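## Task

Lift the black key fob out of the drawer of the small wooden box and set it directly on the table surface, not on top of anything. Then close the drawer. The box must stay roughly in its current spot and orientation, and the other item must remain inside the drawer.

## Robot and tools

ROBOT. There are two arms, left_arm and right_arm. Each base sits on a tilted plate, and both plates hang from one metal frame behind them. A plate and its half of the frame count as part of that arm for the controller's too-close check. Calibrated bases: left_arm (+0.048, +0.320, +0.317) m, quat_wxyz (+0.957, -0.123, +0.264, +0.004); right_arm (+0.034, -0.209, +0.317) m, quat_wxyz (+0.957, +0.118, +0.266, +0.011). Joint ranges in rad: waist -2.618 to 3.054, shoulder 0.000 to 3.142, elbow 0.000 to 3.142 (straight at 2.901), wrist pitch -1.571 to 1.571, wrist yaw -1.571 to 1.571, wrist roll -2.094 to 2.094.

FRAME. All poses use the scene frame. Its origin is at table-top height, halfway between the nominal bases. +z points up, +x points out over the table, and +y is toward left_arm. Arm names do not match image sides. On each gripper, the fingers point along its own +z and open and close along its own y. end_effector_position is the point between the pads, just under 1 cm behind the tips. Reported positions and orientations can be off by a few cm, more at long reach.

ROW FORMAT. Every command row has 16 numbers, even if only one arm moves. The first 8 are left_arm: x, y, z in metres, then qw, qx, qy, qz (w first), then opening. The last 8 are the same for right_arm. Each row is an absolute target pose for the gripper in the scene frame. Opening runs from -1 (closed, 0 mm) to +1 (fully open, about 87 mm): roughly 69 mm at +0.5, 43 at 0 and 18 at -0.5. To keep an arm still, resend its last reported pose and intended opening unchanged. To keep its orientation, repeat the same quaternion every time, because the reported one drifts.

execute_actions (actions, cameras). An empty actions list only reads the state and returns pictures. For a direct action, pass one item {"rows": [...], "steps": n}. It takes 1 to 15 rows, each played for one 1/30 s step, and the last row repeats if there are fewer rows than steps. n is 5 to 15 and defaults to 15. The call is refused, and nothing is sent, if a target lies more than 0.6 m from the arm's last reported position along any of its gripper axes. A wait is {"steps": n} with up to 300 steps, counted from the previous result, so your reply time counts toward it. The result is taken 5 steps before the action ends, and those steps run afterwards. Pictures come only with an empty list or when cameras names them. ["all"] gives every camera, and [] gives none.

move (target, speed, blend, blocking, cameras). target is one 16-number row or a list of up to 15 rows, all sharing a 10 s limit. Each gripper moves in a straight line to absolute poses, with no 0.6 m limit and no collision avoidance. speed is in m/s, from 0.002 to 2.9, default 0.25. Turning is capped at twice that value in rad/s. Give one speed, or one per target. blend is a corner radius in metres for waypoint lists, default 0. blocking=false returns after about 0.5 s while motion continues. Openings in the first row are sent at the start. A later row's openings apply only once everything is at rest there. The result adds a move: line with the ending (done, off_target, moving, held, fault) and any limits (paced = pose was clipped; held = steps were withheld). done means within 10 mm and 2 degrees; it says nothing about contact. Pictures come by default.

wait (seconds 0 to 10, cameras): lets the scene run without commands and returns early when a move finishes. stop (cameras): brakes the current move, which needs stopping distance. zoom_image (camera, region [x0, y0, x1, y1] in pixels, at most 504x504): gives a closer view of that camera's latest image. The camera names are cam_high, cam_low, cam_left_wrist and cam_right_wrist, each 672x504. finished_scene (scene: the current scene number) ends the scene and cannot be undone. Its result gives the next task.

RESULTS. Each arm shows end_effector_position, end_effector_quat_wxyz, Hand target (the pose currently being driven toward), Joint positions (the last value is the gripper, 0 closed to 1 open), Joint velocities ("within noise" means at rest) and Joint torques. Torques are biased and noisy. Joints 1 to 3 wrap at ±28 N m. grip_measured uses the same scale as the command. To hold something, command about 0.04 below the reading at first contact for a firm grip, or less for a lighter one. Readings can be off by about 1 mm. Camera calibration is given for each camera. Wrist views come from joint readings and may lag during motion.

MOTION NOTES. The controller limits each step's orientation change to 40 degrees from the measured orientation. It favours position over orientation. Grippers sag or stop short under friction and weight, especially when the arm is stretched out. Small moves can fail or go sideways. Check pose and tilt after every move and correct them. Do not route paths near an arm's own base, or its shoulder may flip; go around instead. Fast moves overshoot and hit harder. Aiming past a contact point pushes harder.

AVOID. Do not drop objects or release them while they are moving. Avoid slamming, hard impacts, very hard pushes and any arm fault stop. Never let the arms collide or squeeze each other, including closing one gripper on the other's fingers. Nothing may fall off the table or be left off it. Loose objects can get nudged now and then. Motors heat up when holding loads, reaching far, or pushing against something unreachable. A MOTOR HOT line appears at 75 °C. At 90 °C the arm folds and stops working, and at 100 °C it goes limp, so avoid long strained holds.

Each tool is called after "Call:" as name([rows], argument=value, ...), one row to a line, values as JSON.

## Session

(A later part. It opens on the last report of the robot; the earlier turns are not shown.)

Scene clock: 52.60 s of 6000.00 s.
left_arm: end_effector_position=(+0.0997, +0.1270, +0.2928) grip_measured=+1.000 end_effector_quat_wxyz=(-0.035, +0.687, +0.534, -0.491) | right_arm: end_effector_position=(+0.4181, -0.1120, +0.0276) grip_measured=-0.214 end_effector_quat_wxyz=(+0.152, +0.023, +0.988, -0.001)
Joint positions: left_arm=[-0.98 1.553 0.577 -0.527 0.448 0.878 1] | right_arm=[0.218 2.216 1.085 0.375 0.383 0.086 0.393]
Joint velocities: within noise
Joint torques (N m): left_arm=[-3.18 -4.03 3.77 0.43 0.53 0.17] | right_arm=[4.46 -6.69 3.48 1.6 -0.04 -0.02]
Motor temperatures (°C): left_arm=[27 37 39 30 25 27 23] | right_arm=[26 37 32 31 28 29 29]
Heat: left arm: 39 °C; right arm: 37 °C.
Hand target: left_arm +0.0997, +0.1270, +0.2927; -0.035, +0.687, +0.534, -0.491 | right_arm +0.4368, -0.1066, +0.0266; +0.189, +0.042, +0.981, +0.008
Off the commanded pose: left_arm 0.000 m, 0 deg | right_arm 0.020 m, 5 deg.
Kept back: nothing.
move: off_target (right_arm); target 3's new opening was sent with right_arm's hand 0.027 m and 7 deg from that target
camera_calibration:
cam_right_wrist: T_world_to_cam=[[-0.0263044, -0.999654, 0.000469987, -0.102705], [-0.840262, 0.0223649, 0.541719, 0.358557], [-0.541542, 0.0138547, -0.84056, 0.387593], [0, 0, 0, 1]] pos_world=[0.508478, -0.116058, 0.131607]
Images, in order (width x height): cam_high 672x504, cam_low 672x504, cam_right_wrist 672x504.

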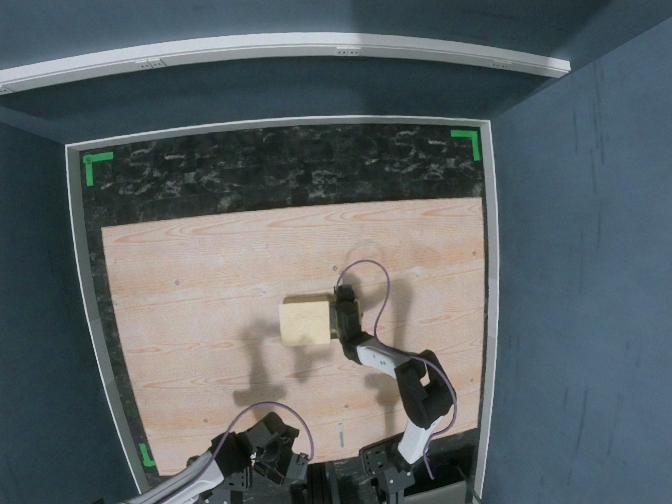

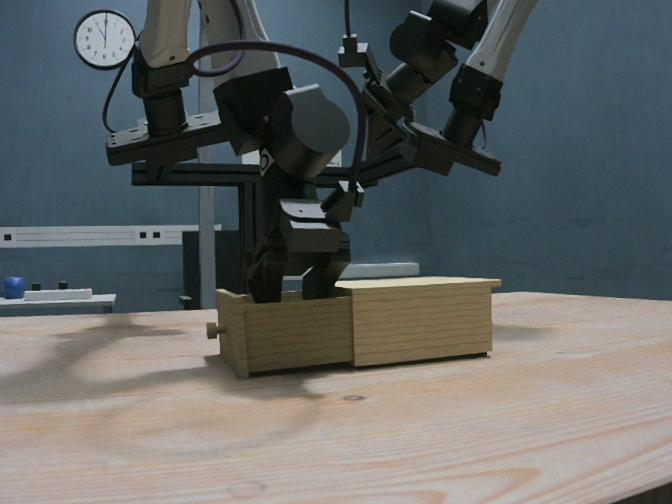

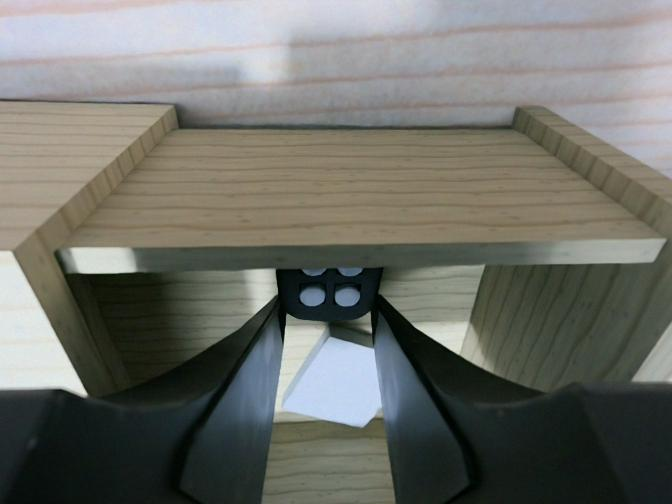

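Call:
move([
  [0.0997, 0.1270, 0.2928, -0.035, 0.687, 0.534, -0.491, 1, 0.428, -0.108, 0.130, 0.1822, 0.0345, 0.9827, 0.006, -0.4],
  [0.0997, 0.1270, 0.2928, -0.035, 0.687, 0.534, -0.491, 1, 0.460, -0.290, 0.075, 0.1735, 0.0261, 0.9845, 0.0046, -0.4],
], speed=[0.2, 0.4], blend=[0.02, 0], cameras=["cam_high", "cam_right_wrist", "cam_low"])

Scene clock: 55.07 s of 6000.00 s.
left_arm: end_effector_position=(+0.0997, +0.1270, +0.2928) grip_measured=+1.000 end_effector_quat_wxyz=(-0.035, +0.687, +0.534, -0.491) | right_arm: end_effector_position=(+0.4576, -0.2936, +0.0794) grip_measured=-0.400 end_effector_quat_wxyz=(+0.174, +0.033, +0.984, -0.002)
Joint positions: left_arm=[-0.98 1.553 0.577 -0.527 0.448 0.878 1] | right_arm=[-0.21 1.912 1.076 0.19 0.055 -0.186 0.3]
Joint velocities: within noise
Joint torques (N m): left_arm=[-3.19 -4.08 3.77 0.43 0.53 0.17] | right_arm=[1.98 -7.32 5.56 0.76 -0.17 -0.24]
Motor temperatures (°C): left_arm=[27 37 39 30 25 27 23] | right_arm=[26 38 32 31 28 29 29]
Heat: left arm: 39 °C; right arm: 38 °C.
Hand target: left_arm +0.0997, +0.1270, +0.2927; -0.035, +0.687, +0.534, -0.491 | right_arm +0.4598, -0.2901, +0.0751; +0.174, +0.026, +0.984, +0.004
Off the commanded pose: left_arm 0.000 m, 0 deg | right_arm 0.006 m, 1 deg.
Kept back: nothing.
move: done
camera_calibration:
cam_right_wrist: T_world_to_cam=[[-0.04683, -0.998902, -0.00142702, -0.273555], [-0.862988, 0.0397386, 0.50366, 0.386261], [-0.50305, 0.0248179, -0.863901, 0.442513], [0, 0, 0, 1]] pos_world=[0.543134, -0.299587, 0.187353]
Images, in order (width x height): cam_high 672x504, cam_low 672x504, cam_right_wrist 672x504.

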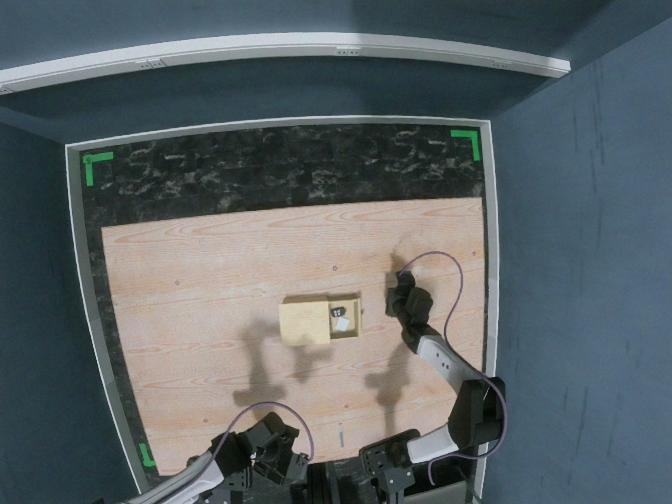

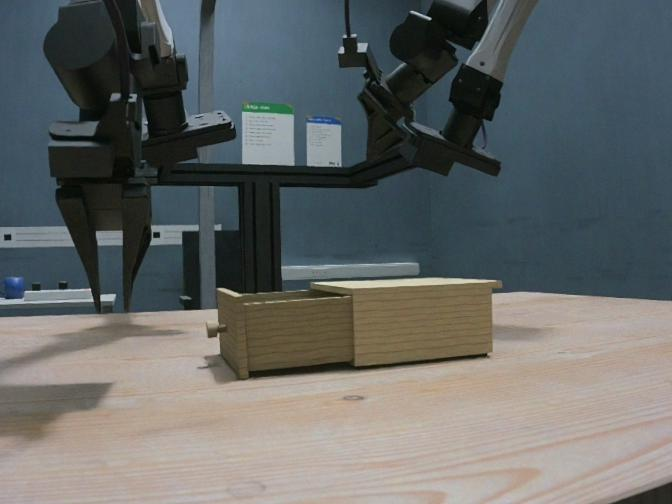

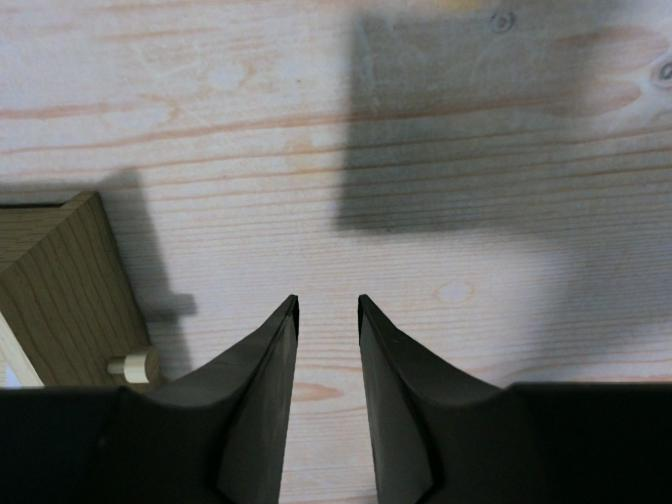

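Call:
zoom_image(camera="cam_high", region=[290, 280, 380, 350])

Scaled by 5.600 from the camera's 672x504 image, which has a finer 960x720 frame.

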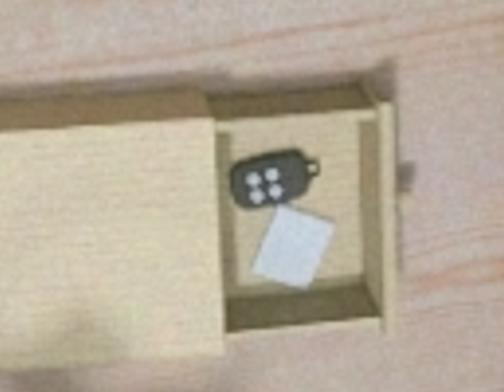

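Call:
move([
  [0.0997, 0.1270, 0.2928, -0.035, 0.687, 0.534, -0.491, 1, 0.440, -0.230, 0.125, 0.12, 0.33, 0.935, -0.03, 0.1],
  [0.0997, 0.1270, 0.2928, -0.035, 0.687, 0.534, -0.491, 1, 0.424, -0.095, 0.120, 0.0467, 0.593, 0.8014, -0.0631, 0.1],
], speed=[0.6, 0.6], blend=[0.05, 0], cameras=["cam_right_wrist", "cam_high"])

Scene clock: 58.43 s of 6000.00 s.
left_arm: end_effector_position=(+0.0997, +0.1270, +0.2928) grip_measured=+1.000 end_effector_quat_wxyz=(-0.035, +0.687, +0.534, -0.491) | right_arm: end_effector_position=(+0.4229, -0.0960, +0.1231) grip_measured=+0.100 end_effector_quat_wxyz=(+0.043, +0.593, +0.802, -0.055)
Joint positions: left_arm=[-0.98 1.553 0.577 -0.527 0.448 0.878 1] | right_arm=[0.295 1.967 1.237 -0.408 0.514 1.514 0.55]
Joint velocities: within noise
Joint torques (N m): left_arm=[-3.22 -4.07 3.77 0.44 0.53 0.18] | right_arm=[5.05 -6.84 6.08 -0.05 0.33 -0.04]
Motor temperatures (°C): left_arm=[27 37 39 30 25 27 23] | right_arm=[26 38 32 31 28 29 29]
Heat: left arm: 39 °C; right arm: 38 °C.
Hand target: left_arm +0.0997, +0.1270, +0.2927; -0.035, +0.687, +0.534, -0.491 | right_arm +0.4241, -0.0951, +0.1201; +0.047, +0.593, +0.801, -0.063
Off the commanded pose: left_arm 0.000 m, 0 deg | right_arm 0.003 m, 1 deg.
Kept back: nothing.
move: done
camera_calibration:
cam_right_wrist: T_world_to_cam=[[-0.949819, -0.310473, 0.0380868, 0.365479], [-0.203803, 0.706611, 0.677617, 0.0903142], [-0.237295, 0.635851, -0.734428, 0.388226], [0, 0, 0, 1]] pos_world=[0.45767, -0.197199, 0.210006]
Images, in order (width x height): cam_high 672x504, cam_right_wrist 672x504.

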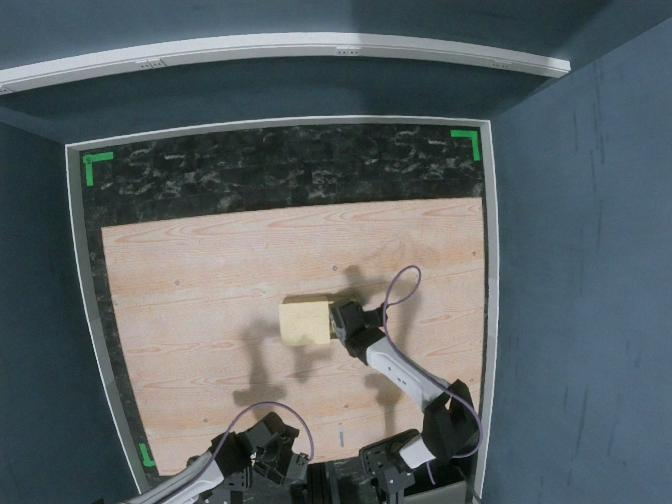

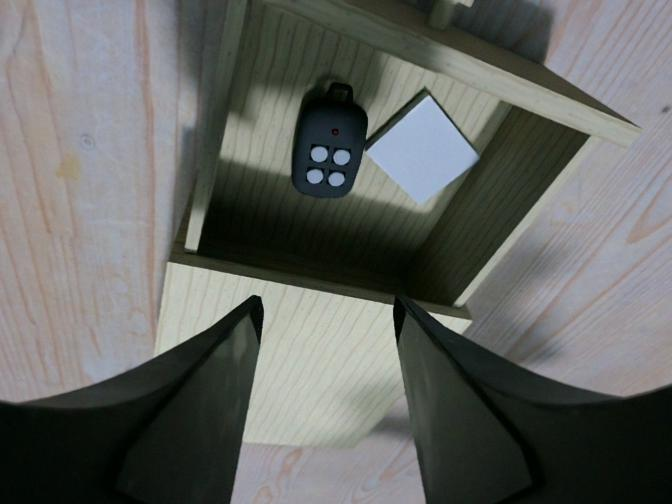

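Call:
move(target=[0.0997, 0.1270, 0.2928, -0.035, 0.687, 0.534, -0.491, 1, 0.432, -0.0935, 0.056, 0.053, 0.6735, 0.735, -0.0579, 0.05], speed=0.3, cameras=["cam_right_wrist", "cam_high"])

Scene clock: 60.63 s of 6000.00 s.
left_arm: end_effector_position=(+0.0997, +0.1270, +0.2928) grip_measured=+1.000 end_effector_quat_wxyz=(-0.035, +0.687, +0.534, -0.491) | right_arm: end_effector_position=(+0.4270, -0.0925, +0.0614) grip_measured=+0.050 end_effector_quat_wxyz=(+0.049, +0.666, +0.742, -0.060)
Joint positions: left_arm=[-0.98 1.553 0.577 -0.527 0.448 0.878 1] | right_arm=[0.25 2.157 1.291 -0.266 0.509 1.664 0.525]
Joint velocities: within noise
Joint torques (N m): left_arm=[-3.23 -4.1 3.74 0.43 0.53 0.18] | right_arm=[4 -7.17 4.7 0.17 0.15 -0.05]
Motor temperatures (°C): left_arm=[27 37 39 30 25 27 23] | right_arm=[26 38 32 31 28 29 29]
Heat: left arm: 39 °C; right arm: 38 °C.
Hand target: left_arm +0.0997, +0.1270, +0.2927; -0.035, +0.687, +0.534, -0.491 | right_arm +0.4318, -0.0935, +0.0562; +0.053, +0.673, +0.735, -0.058
Off the commanded pose: left_arm 0.000 m, 0 deg | right_arm 0.007 m, 1 deg.
Kept back: nothing.
move: done
camera_calibration:
cam_right_wrist: T_world_to_cam=[[-0.991553, -0.127027, 0.0262267, 0.408211], [-0.0777877, 0.744178, 0.663437, 0.0809565], [-0.103791, 0.655792, -0.747772, 0.287335], [0, 0, 0, 1]] pos_world=[0.440883, -0.196824, 0.150445]
Images, in order (width x height): cam_high 672x504, cam_right_wrist 672x504.

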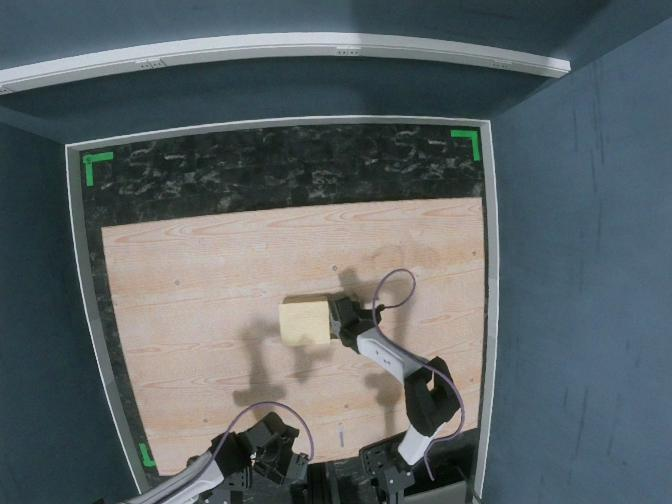

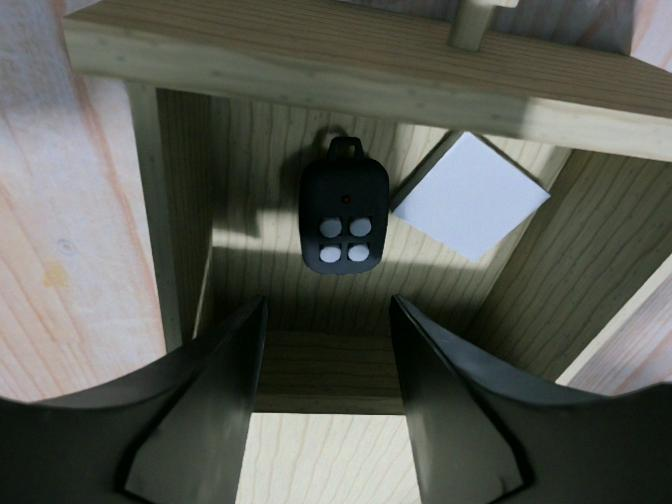

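Call:
move([
  [0.0997, 0.1270, 0.2928, -0.035, 0.687, 0.534, -0.491, 1, 0.4285, -0.096, 0.0215, 0.053, 0.6735, 0.735, -0.0579, 0.12],
  [0.0997, 0.1270, 0.2928, -0.035, 0.687, 0.534, -0.491, 1, 0.4285, -0.096, 0.021, 0.053, 0.6735, 0.735, -0.0579, -0.4],
], speed=0.2, cameras=["cam_right_wrist", "cam_low", "cam_high"])

Scene clock: 62.73 s of 6000.00 s.
left_arm: end_effector_position=(+0.0997, +0.1270, +0.2928) grip_measured=+1.000 end_effector_quat_wxyz=(-0.035, +0.687, +0.534, -0.491) | right_arm: end_effector_position=(+0.4238, -0.0938, +0.0293) grip_measured=-0.186 end_effector_quat_wxyz=(+0.048, +0.670, +0.738, -0.061)
Joint positions: left_arm=[-0.98 1.553 0.577 -0.527 0.448 0.878 1] | right_arm=[0.221 2.254 1.322 -0.191 0.495 1.648 0.407]
Joint velocities: within noise
Joint torques (N m): left_arm=[-3.23 -4.08 3.74 0.42 0.53 0.18] | right_arm=[3.45 -6.82 4.37 0.31 0.14 -0.21]
Motor temperatures (°C): left_arm=[27 37 39 30 25 27 23] | right_arm=[26 38 32 31 28 29 29]
Heat: left arm: 39 °C; right arm: 38 °C.
Hand target: left_arm +0.0997, +0.1270, +0.2927; -0.035, +0.687, +0.534, -0.491 | right_arm +0.4282, -0.0961, +0.0213; +0.053, +0.673, +0.735, -0.058
Off the commanded pose: left_arm 0.000 m, 0 deg | right_arm 0.010 m, 1 deg.
Kept back: nothing.
move: done
camera_calibration:
cam_right_wrist: T_world_to_cam=[[-0.992926, -0.115292, 0.0283863, 0.407312], [-0.06753, 0.744988, 0.663651, 0.0987035], [-0.0976609, 0.65704, -0.747503, 0.261417], [0, 0, 0, 1]] pos_world=[0.436627, -0.198335, 0.118344]
Images, in order (width x height): cam_high 672x504, cam_low 672x504, cam_right_wrist 672x504.

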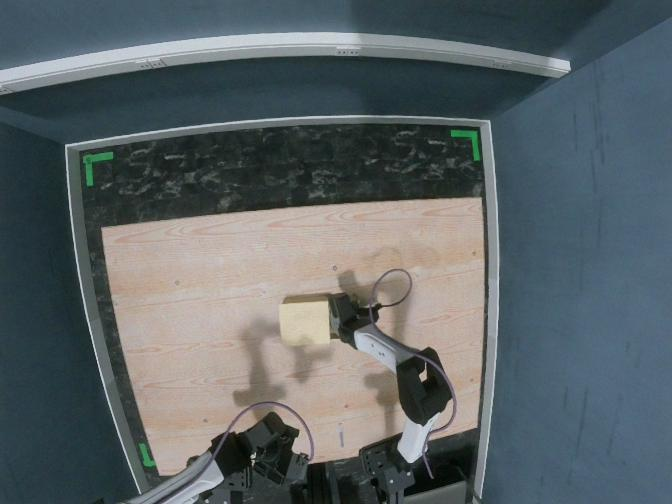

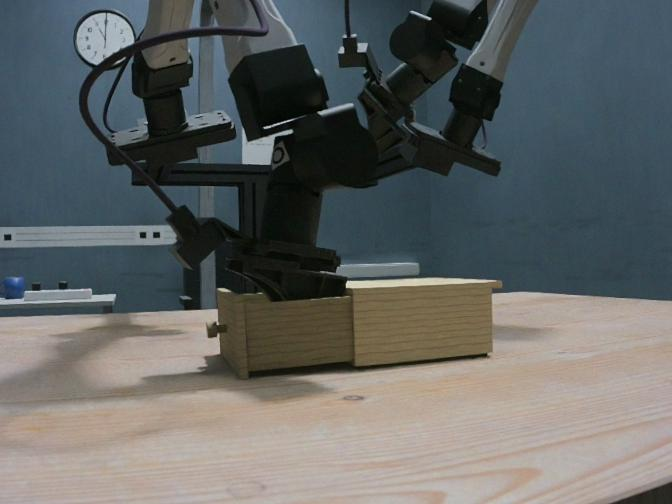

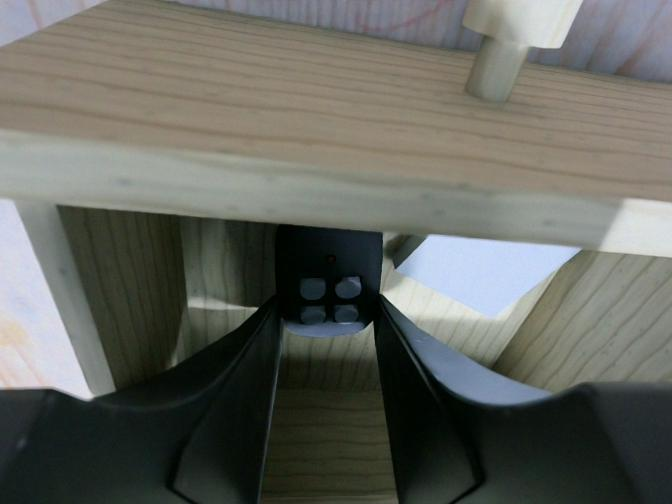

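Call:
move([
  [0.0997, 0.1270, 0.2928, -0.035, 0.687, 0.534, -0.491, 1, 0.4285, -0.097, 0.130, 0.053, 0.6735, 0.735, -0.0579, -0.4],
  [0.0997, 0.1270, 0.2928, -0.035, 0.687, 0.534, -0.491, 1, 0.455, -0.285, 0.100, 0.053, 0.6735, 0.735, -0.0579, -0.4],
  [0.0997, 0.1270, 0.2928, -0.035, 0.687, 0.534, -0.491, 1, 0.455, -0.290, 0.045, 0.053, 0.6735, 0.735, -0.0579, -0.4],
], speed=[0.2, 0.4, 0.2], blend=[0.015, 0.03, 0], cameras=["cam_right_wrist", "cam_low", "cam_high"])

Scene clock: 65.23 s of 6000.00 s.
left_arm: end_effector_position=(+0.0997, +0.1270, +0.2928) grip_measured=+1.000 end_effector_quat_wxyz=(-0.035, +0.687, +0.534, -0.491) | right_arm: end_effector_position=(+0.4477, -0.2830, +0.0473) grip_measured=-0.186 end_effector_quat_wxyz=(+0.043, +0.672, +0.737, -0.062)
Joint positions: left_arm=[-0.98 1.553 0.577 -0.527 0.448 0.878 1] | right_arm=[-0.22 2.075 1.326 -0.227 0.266 1.244 0.407]
Joint velocities: within noise
Joint torques (N m): left_arm=[-3.19 -4.08 3.73 0.43 0.53 0.17] | right_arm=[0.29 -8.58 5.35 0.35 0.14 -0.25]
Motor temperatures (°C): left_arm=[27 37 39 30 25 27 23] | right_arm=[26 38 31 31 28 29 29]
Heat: left arm: 39 °C; right arm: 38 °C.
Hand target: left_arm +0.0997, +0.1270, +0.2927; -0.035, +0.687, +0.534, -0.491 | right_arm +0.4549, -0.2900, +0.0453; +0.053, +0.673, +0.735, -0.058
Off the commanded pose: left_arm 0.000 m, 0 deg | right_arm 0.010 m, 1 deg.
Kept back: nothing.
move: done; blend cut to 0.0276 m at target 2
camera_calibration:
cam_right_wrist: T_world_to_cam=[[-0.993364, -0.10962, 0.034818, 0.410301], [-0.0583346, 0.741076, 0.668882, 0.223901], [-0.0991255, 0.662412, -0.742553, 0.403489], [0, 0, 0, 1]] pos_world=[0.460635, -0.388226, 0.135563]
Images, in order (width x height): cam_high 672x504, cam_low 672x504, cam_right_wrist 672x504.

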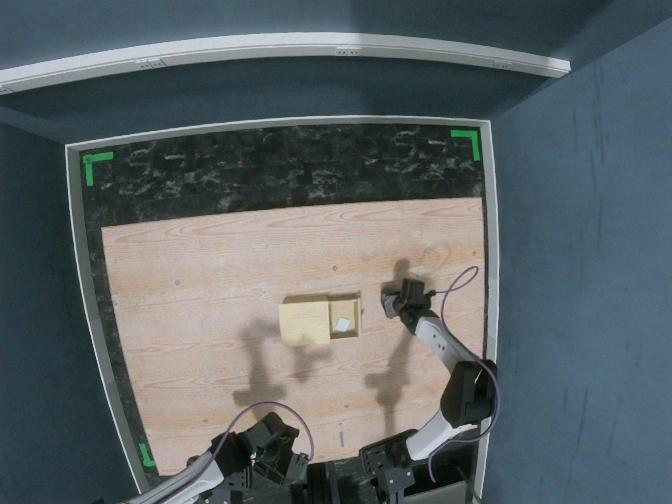

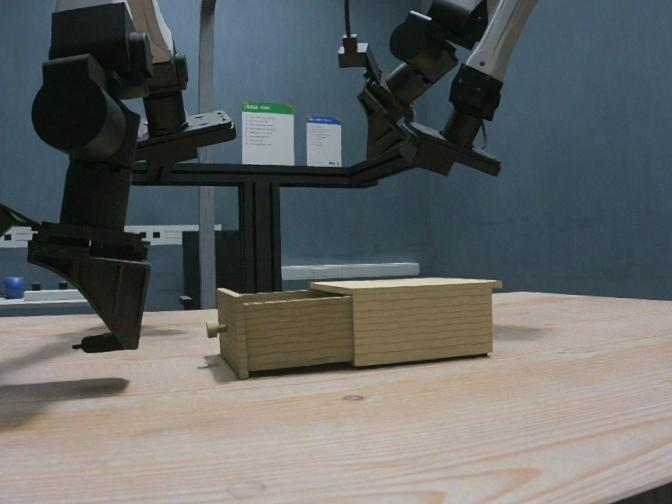

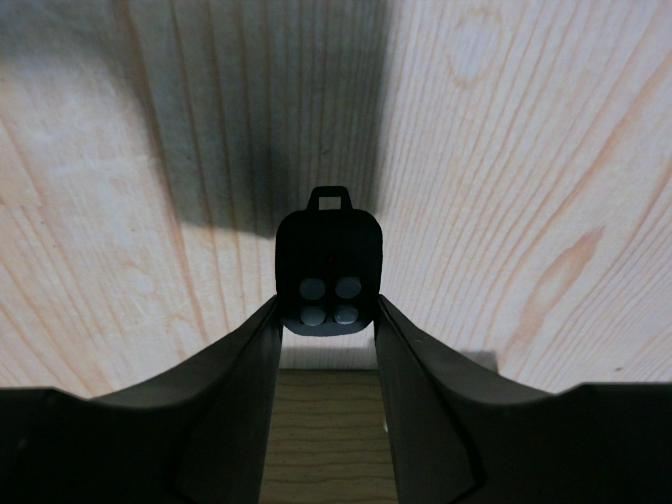

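Call:
move([
  [0.0997, 0.1270, 0.2928, -0.035, 0.687, 0.534, -0.491, 1, 0.455, -0.290, 0.0165, 0.053, 0.6735, 0.735, -0.0579, -0.4],
  [0.0997, 0.1270, 0.2928, -0.035, 0.687, 0.534, -0.491, -1, 0.455, -0.290, 0.0165, 0.053, 0.6735, 0.735, -0.0579, 0.15],
  [0.22, 0.165, 0.24, -0.02, 0.40, 0.87, -0.29, -1, 0.455, -0.290, 0.100, 0.053, 0.6735, 0.735, -0.0579, 0.15],
  [0.400, 0.125, 0.12, 0, 0, 1, 0, -1, 0.400, -0.230, 0.09, 0, 0.7373, 0.6756, 0, 0.15],
  [0.400, 0.120, 0.05, 0, 0, 1, 0, -1, 0.400, -0.215, 0.045, 0, 0.7373, 0.6756, 0, 0.15],
], speed=[0.12, 0.12, 0.6, 0.6, 0.3], cameras=["cam_right_wrist", "cam_low", "cam_high"])

Scene clock: 71.17 s of 6000.00 s.
left_arm: end_effector_position=(+0.3912, +0.1175, +0.0521) grip_measured=-0.993 end_effector_quat_wxyz=(-0.012, +0.004, +1.000, -0.005) | right_arm: end_effector_position=(+0.3946, -0.2168, +0.0483) grip_measured=+0.150 end_effector_quat_wxyz=(-0.007, +0.736, +0.677, -0.003)
Joint positions: left_arm=[-0.477 2.389 1.507 -0.318 -0.435 -0.378 0.003] | right_arm=[-0.155 2.01 1.019 -0.022 0.149 1.479 0.575]
Joint velocities: within noise
Joint torques (N m): left_arm=[-5.33 -10.24 4.26 0.67 -0.16 0.21] | right_arm=[2.59 -6.82 3.19 0.22 0.13 -0.06]
Motor temperatures (°C): left_arm=[27 38 39 30 25 27 23] | right_arm=[26 39 31 30 28 29 29]
Heat: left arm: 39 °C; right arm: 39 °C.
Hand target: left_arm +0.4000, +0.1200, +0.0502; +0.000, +0.000, +1.000, +0.000 | right_arm +0.3998, -0.2149, +0.0452; +0.000, +0.737, +0.676, +0.000
Off the commanded pose: left_arm 0.009 m, 2 deg | right_arm 0.007 m, 1 deg.
Kept back: nothing.
move: done
camera_calibration:
cam_right_wrist: T_world_to_cam=[[-0.998, 0.0619804, 0.0123972, 0.404865], [0.0489004, 0.632825, 0.772749, 0.100271], [0.04005, 0.77181, -0.634591, 0.318648], [0, 0, 0, 1]] pos_world=[0.38639, -0.334483, 0.119708]
Images, in order (width x height): cam_high 672x504, cam_low 672x504, cam_right_wrist 672x504.

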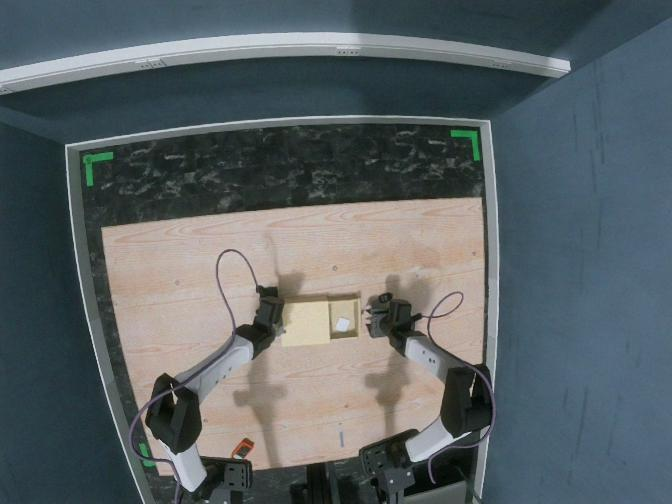

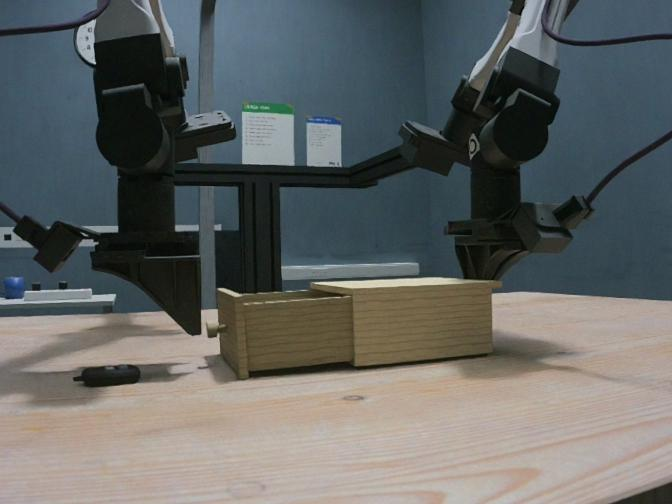

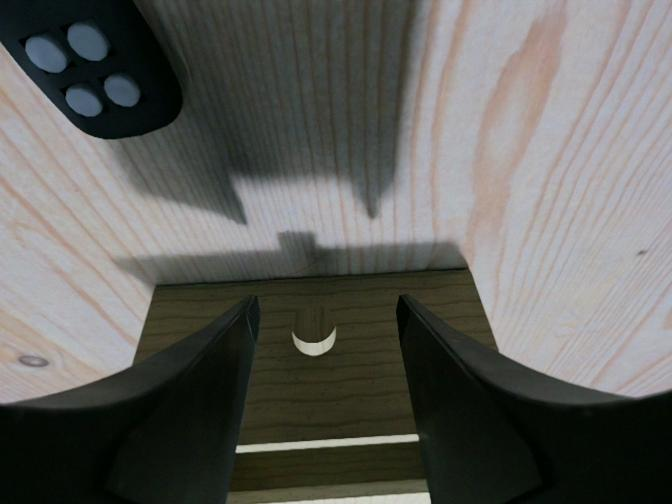

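Call:
move([
  [0.400, 0.120, 0.05, 0, 0, 1, 0, -1, 0.402, -0.105, 0.045, 0, 0.7373, 0.6756, 0, 0.15],
  [0.400, 0.120, 0.05, 0, 0, 1, 0, -1, 0.404, -0.076, 0.045, 0, 0.7373, 0.6756, 0, 0.15],
], speed=[0.18, 0.09], cameras=["cam_right_wrist", "cam_low", "cam_high"])

Call:
zoom_image(camera="cam_low", region=[200, 230, 560, 400])

Call:
zoom_image(camera="cam_high", region=[250, 270, 400, 360])

Scene clock: 72.80 s of 6000.00 s.
left_arm: end_effector_position=(+0.3913, +0.1179, +0.0520) grip_measured=-0.993 end_effector_quat_wxyz=(-0.012, +0.005, +1.000, -0.004) | right_arm: end_effector_position=(+0.4016, -0.1015, +0.0450) grip_measured=+0.150 end_effector_quat_wxyz=(+0.019, +0.736, +0.677, -0.024)
Joint positions: left_arm=[-0.477 2.389 1.507 -0.318 -0.437 -0.375 0.003] | right_arm=[0.184 2.138 1.112 -0.062 0.385 1.783 0.575]
Joint velocities: within noise
Joint torques (N m): left_arm=[-5.3 -10.28 4.26 0.68 -0.14 0.19] | right_arm=[7.42 -6.28 4.01 0.15 -0.32 0.16]
Motor temperatures (°C): left_arm=[27 39 39 30 25 27 23] | right_arm=[26 39 31 30 28 29 29]
Heat: left arm: 39 °C; right arm: 39 °C.
Hand target: left_arm +0.4000, +0.1200, +0.0502; +0.000, +0.000, +1.000, +0.000 | right_arm +0.4033, -0.0766, +0.0461; +0.000, +0.737, +0.676, +0.000
Off the commanded pose: left_arm 0.009 m, 2 deg | right_arm 0.026 m, 3 deg.
Kept back: nothing.
move: off_target (right_arm)
camera_calibration:
cam_right_wrist: T_world_to_cam=[[-0.998028, 0.0626445, 0.00406902, 0.405242], [0.0457931, 0.682156, 0.729771, 0.0377242], [0.0429404, 0.728518, -0.68368, 0.223975], [0, 0, 0, 1]] pos_world=[0.393097, -0.21429, 0.123948]
Images, in order (width x height): cam_high 672x504, cam_low 672x504, cam_right_wrist 672x504.

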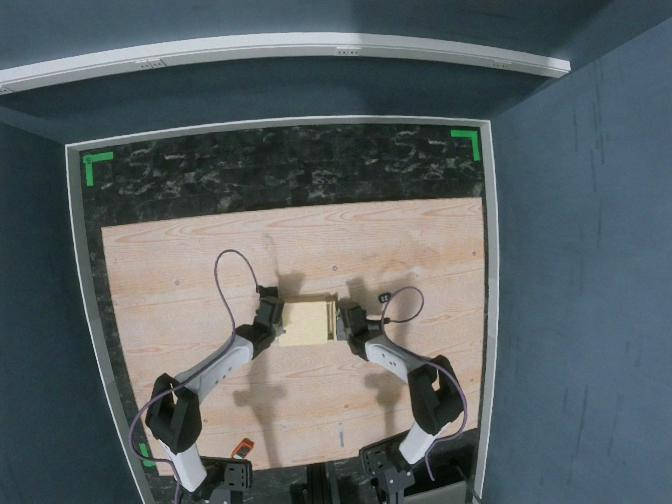

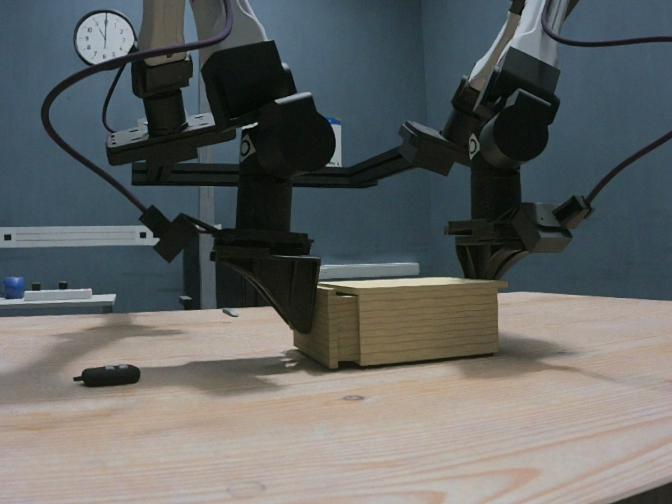

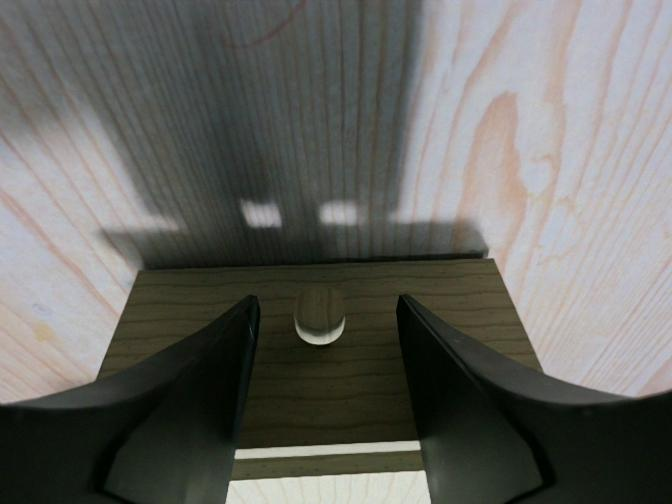

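Scaled by 1.400 from the camera's 672x504 image, which has a finer 960x720 frame.

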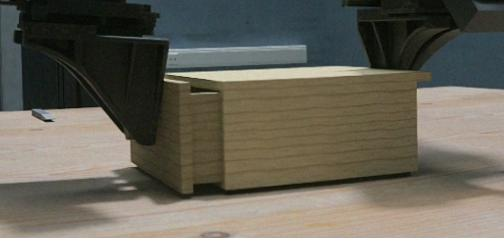

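Scaled by 3.360 from the camera's 672x504 image, which has a finer 960x720 frame.

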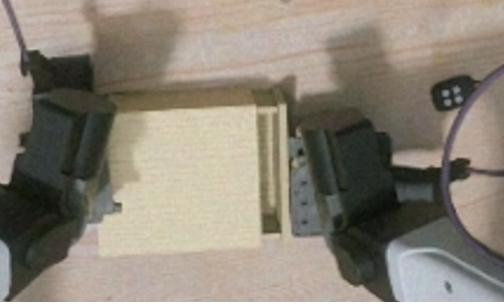

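Call:
move(target=[0.400, 0.113, 0.05, 0, 0, 1, 0, -1, 0.404, -0.053, 0.045, 0, 0.7373, 0.6756, 0, 0.15], speed=0.08, cameras=["cam_right_wrist", "cam_low", "cam_high"])

Call:
zoom_image(camera="cam_low", region=[200, 230, 560, 400])

Call:
zoom_image(camera="cam_high", region=[250, 270, 400, 360])

Scene clock: 74.03 s of 6000.00 s.
left_arm: end_effector_position=(+0.3991, +0.1177, +0.0534) grip_measured=-0.993 end_effector_quat_wxyz=(-0.004, +0.002, +1.000, -0.002) | right_arm: end_effector_position=(+0.4016, -0.0838, +0.0446) grip_measured=+0.150 end_effector_quat_wxyz=(+0.024, +0.737, +0.675, -0.031)
Joint positions: left_arm=[-0.477 2.389 1.524 -0.321 -0.448 -0.375 0.003] | right_arm=[0.235 2.169 1.149 -0.094 0.424 1.838 0.575]
Joint velocities: within noise
Joint torques (N m): left_arm=[-6.57 -9.09 4.77 0.6 -0.1 0.06] | right_arm=[8.25 -6.08 4.14 0.22 -0.48 0.14]
Motor temperatures (°C): left_arm=[27 39 39 30 25 27 23] | right_arm=[26 39 31 30 28 29 29]
Heat: left arm: 39 °C; right arm: 39 °C.
Hand target: left_arm +0.3999, +0.1129, +0.0502; +0.000, +0.000, +1.000, +0.000 | right_arm +0.4030, -0.0540, +0.0466; +0.000, +0.737, +0.676, -0.001
Off the commanded pose: left_arm 0.006 m, 1 deg | right_arm 0.031 m, 4 deg.
Kept back: nothing.
move: off_target (right_arm)
camera_calibration:
cam_right_wrist: T_world_to_cam=[[-0.997773, 0.0664155, 0.00611716, 0.404224], [0.0505966, 0.693972, 0.718222, 0.0254118], [0.0434559, 0.716933, -0.695787, 0.210122], [0, 0, 0, 1]] pos_world=[0.392907, -0.195125, 0.125476]
Images, in order (width x height): cam_high 672x504, cam_low 672x504, cam_right_wrist 672x504.

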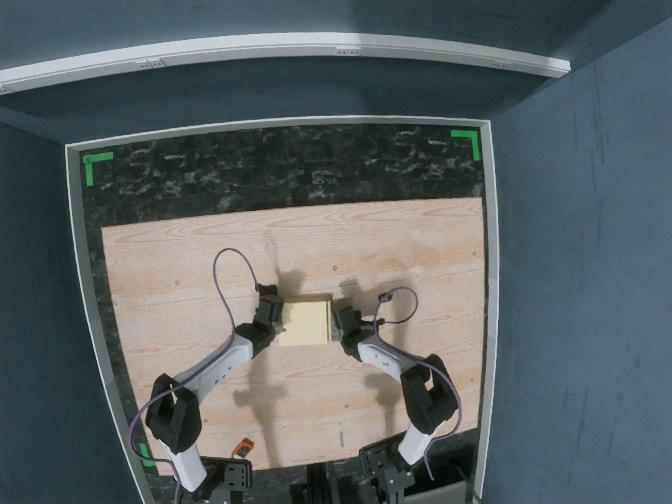

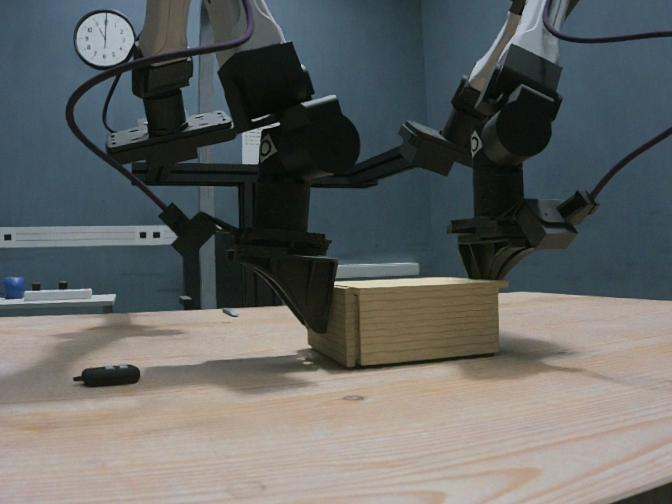

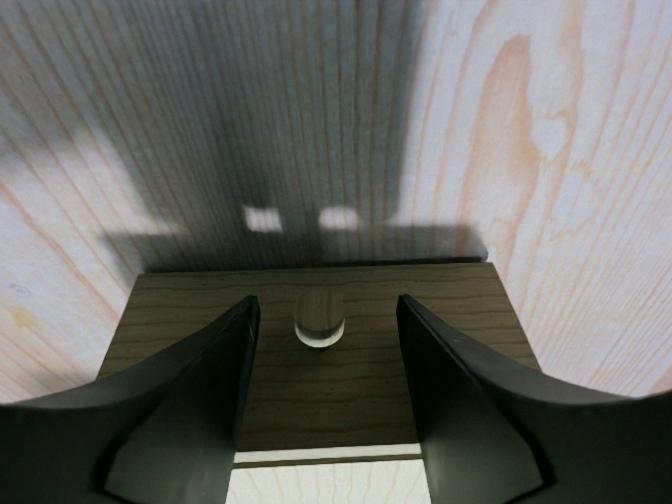

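Scaled by 1.400 from the camera's 672x504 image, which has a finer 960x720 frame.

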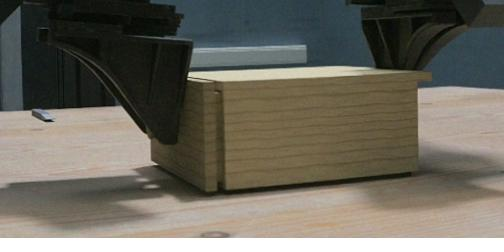

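Scaled by 3.360 from the camera's 672x504 image, which has a finer 960x720 frame.

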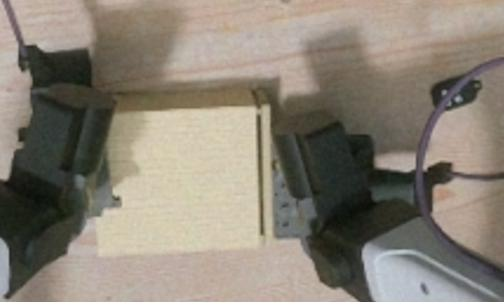

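Call:
move(target=[0.400, 0.113, 0.05, 0, 0, 1, 0, -1, 0.404, -0.040, 0.045, 0, 0.7373, 0.6756, 0, 0.15], speed=0.06, cameras=["cam_low", "cam_high"])

Call:
zoom_image(camera="cam_low", region=[200, 230, 560, 400])

Call:
zoom_image(camera="cam_high", region=[250, 270, 400, 360])

Scene clock: 77.03 s of 6000.00 s.
left_arm: end_effector_position=(+0.3991, +0.1182, +0.0533) grip_measured=-0.993 end_effector_quat_wxyz=(-0.003, +0.002, +1.000, +0.000) | right_arm: end_effector_position=(+0.4009, -0.0842, +0.0442) grip_measured=+0.150 end_effector_quat_wxyz=(+0.035, +0.737, +0.673, -0.046)
Joint positions: left_arm=[-0.477 2.389 1.524 -0.321 -0.451 -0.375 0.003] | right_arm=[0.25 2.179 1.167 -0.125 0.467 1.865 0.575]
Joint velocities: within noise
Joint torques (N m): left_arm=[-6.57 -9.17 4.77 0.6 -0.07 0.05] | right_arm=[9.8 -5.75 4.36 0.32 -0.75 0.14]
Motor temperatures (°C): left_arm=[27 40 39 30 25 27 23] | right_arm=[27 38 31 30 28 29 29]
Heat: left arm: 40 °C; right arm: 38 °C.
Hand target: left_arm +0.3999, +0.1130, +0.0502; +0.000, +0.000, +1.000, +0.000 | right_arm +0.4022, -0.0420, +0.0482; -0.001, +0.736, +0.676, -0.002
Off the commanded pose: left_arm 0.006 m, 0 deg | right_arm 0.044 m, 7 deg.
Kept back: nothing.
move: off_target (right_arm)
Images, in order (width x height): cam_high 672x504, cam_low 672x504.

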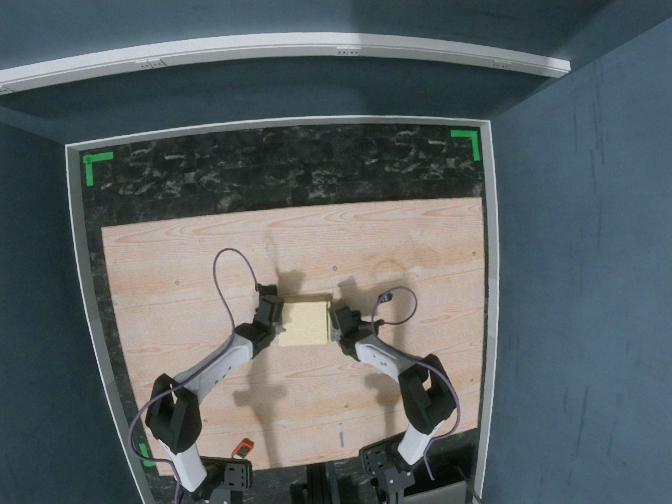

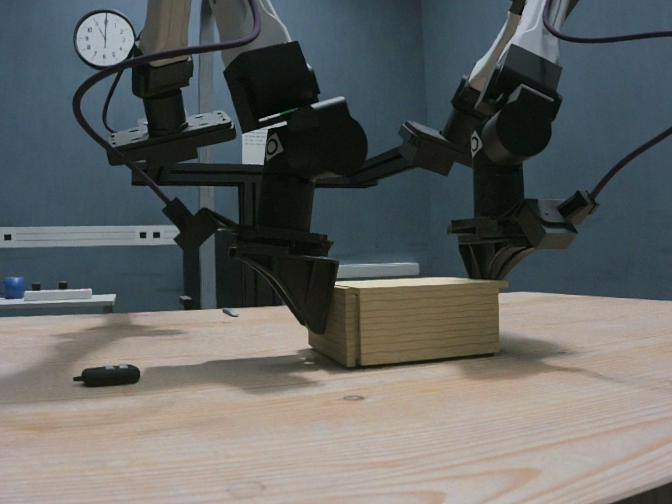

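Scaled by 1.400 from the camera's 672x504 image, which has a finer 960x720 frame.

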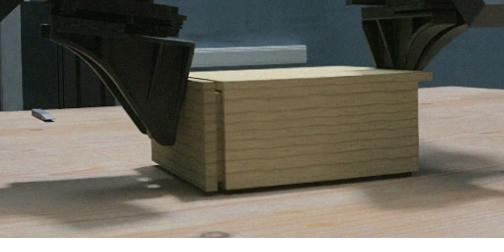

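Scaled by 3.360 from the camera's 672x504 image, which has a finer 960x720 frame.

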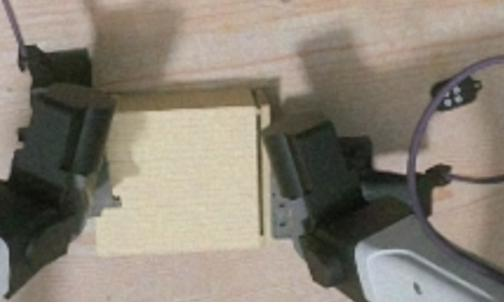

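Call:
move(target=[0.398, 0.150, 0.07, 0, 0, 1, 0, -1, 0.400, -0.150, 0.06, 0, 0.7373, 0.6756, 0, 0.15], speed=0.25, cameras=["cam_low", "cam_high", "cam_right_wrist"])

Call:
zoom_image(camera="cam_low", region=[250, 250, 510, 390])

Call:
zoom_image(camera="cam_high", region=[260, 270, 400, 360])

Scene clock: 78.57 s of 6000.00 s.
left_arm: end_effector_position=(+0.3883, +0.1480, +0.0650) grip_measured=-0.993 end_effector_quat_wxyz=(-0.011, +0.008, +1.000, +0.009) | right_arm: end_effector_position=(+0.3867, -0.1480, +0.0494) grip_measured=+0.150 end_effector_quat_wxyz=(-0.013, +0.737, +0.676, -0.018)
Joint positions: left_arm=[-0.443 2.294 1.4 -0.299 -0.45 -0.339 0.003] | right_arm=[0.039 2.055 1.021 -0.043 0.259 1.661 0.575]
Joint velocities: within noise
Joint torques (N m): left_arm=[-4.57 -12.26 2.56 0.67 0.1 0.24] | right_arm=[2.93 -10.86 1.18 0.16 0.05 -0.27]
Motor temperatures (°C): left_arm=[27 41 39 30 25 27 23] | right_arm=[27 38 31 30 28 29 29]
Heat: left arm: 41 °C; right arm: 38 °C.
Hand target: left_arm +0.3980, +0.1500, +0.0700; +0.000, +0.000, +1.000, +0.000 | right_arm +0.3999, -0.1499, +0.0597; +0.000, +0.737, +0.676, +0.000
Off the commanded pose: left_arm 0.011 m, 2 deg | right_arm 0.017 m, 3 deg.
Kept back: nothing.
move: off_target (left_arm, right_arm)
camera_calibration:
cam_right_wrist: T_world_to_cam=[[-0.99692, 0.0663673, 0.0417919, 0.391563], [0.0746847, 0.640629, 0.764209, 0.0479097], [0.0239454, 0.764977, -0.643613, 0.2722], [0, 0, 0, 1]] pos_world=[0.380261, -0.264906, 0.122214]
Images, in order (width x height): cam_high 672x504, cam_low 672x504, cam_right_wrist 672x504.

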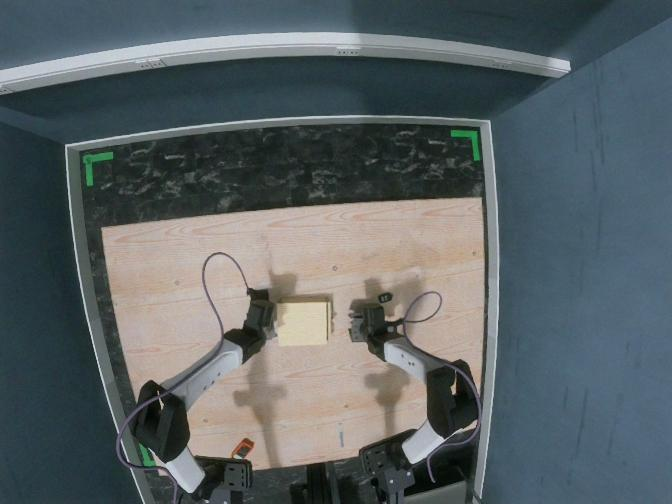

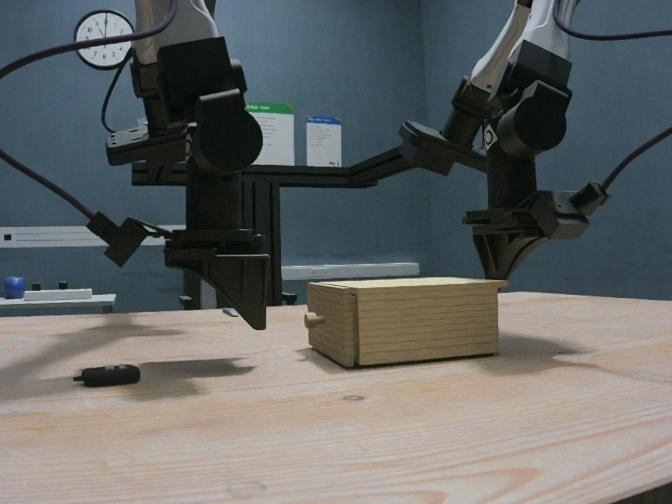

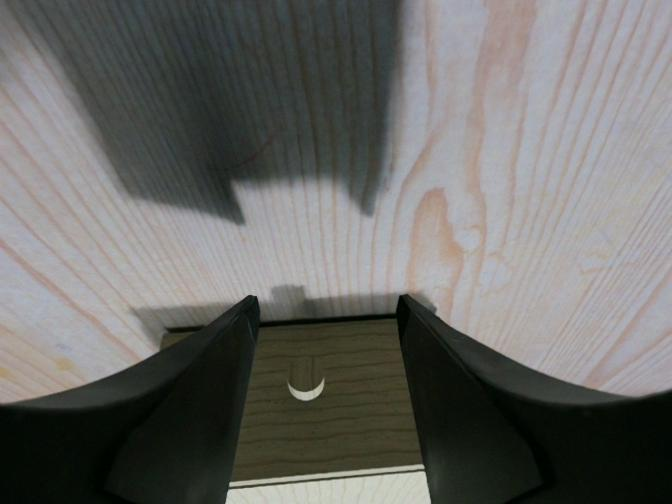

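Scaled by 1.938 from the camera's 672x504 image, which has a finer 960x720 frame.

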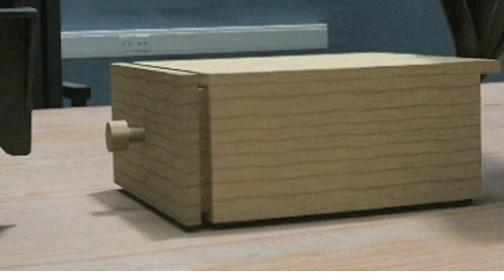

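Scaled by 3.600 from the camera's 672x504 image, which has a finer 960x720 frame.

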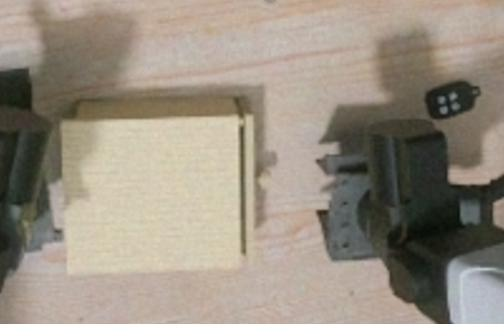

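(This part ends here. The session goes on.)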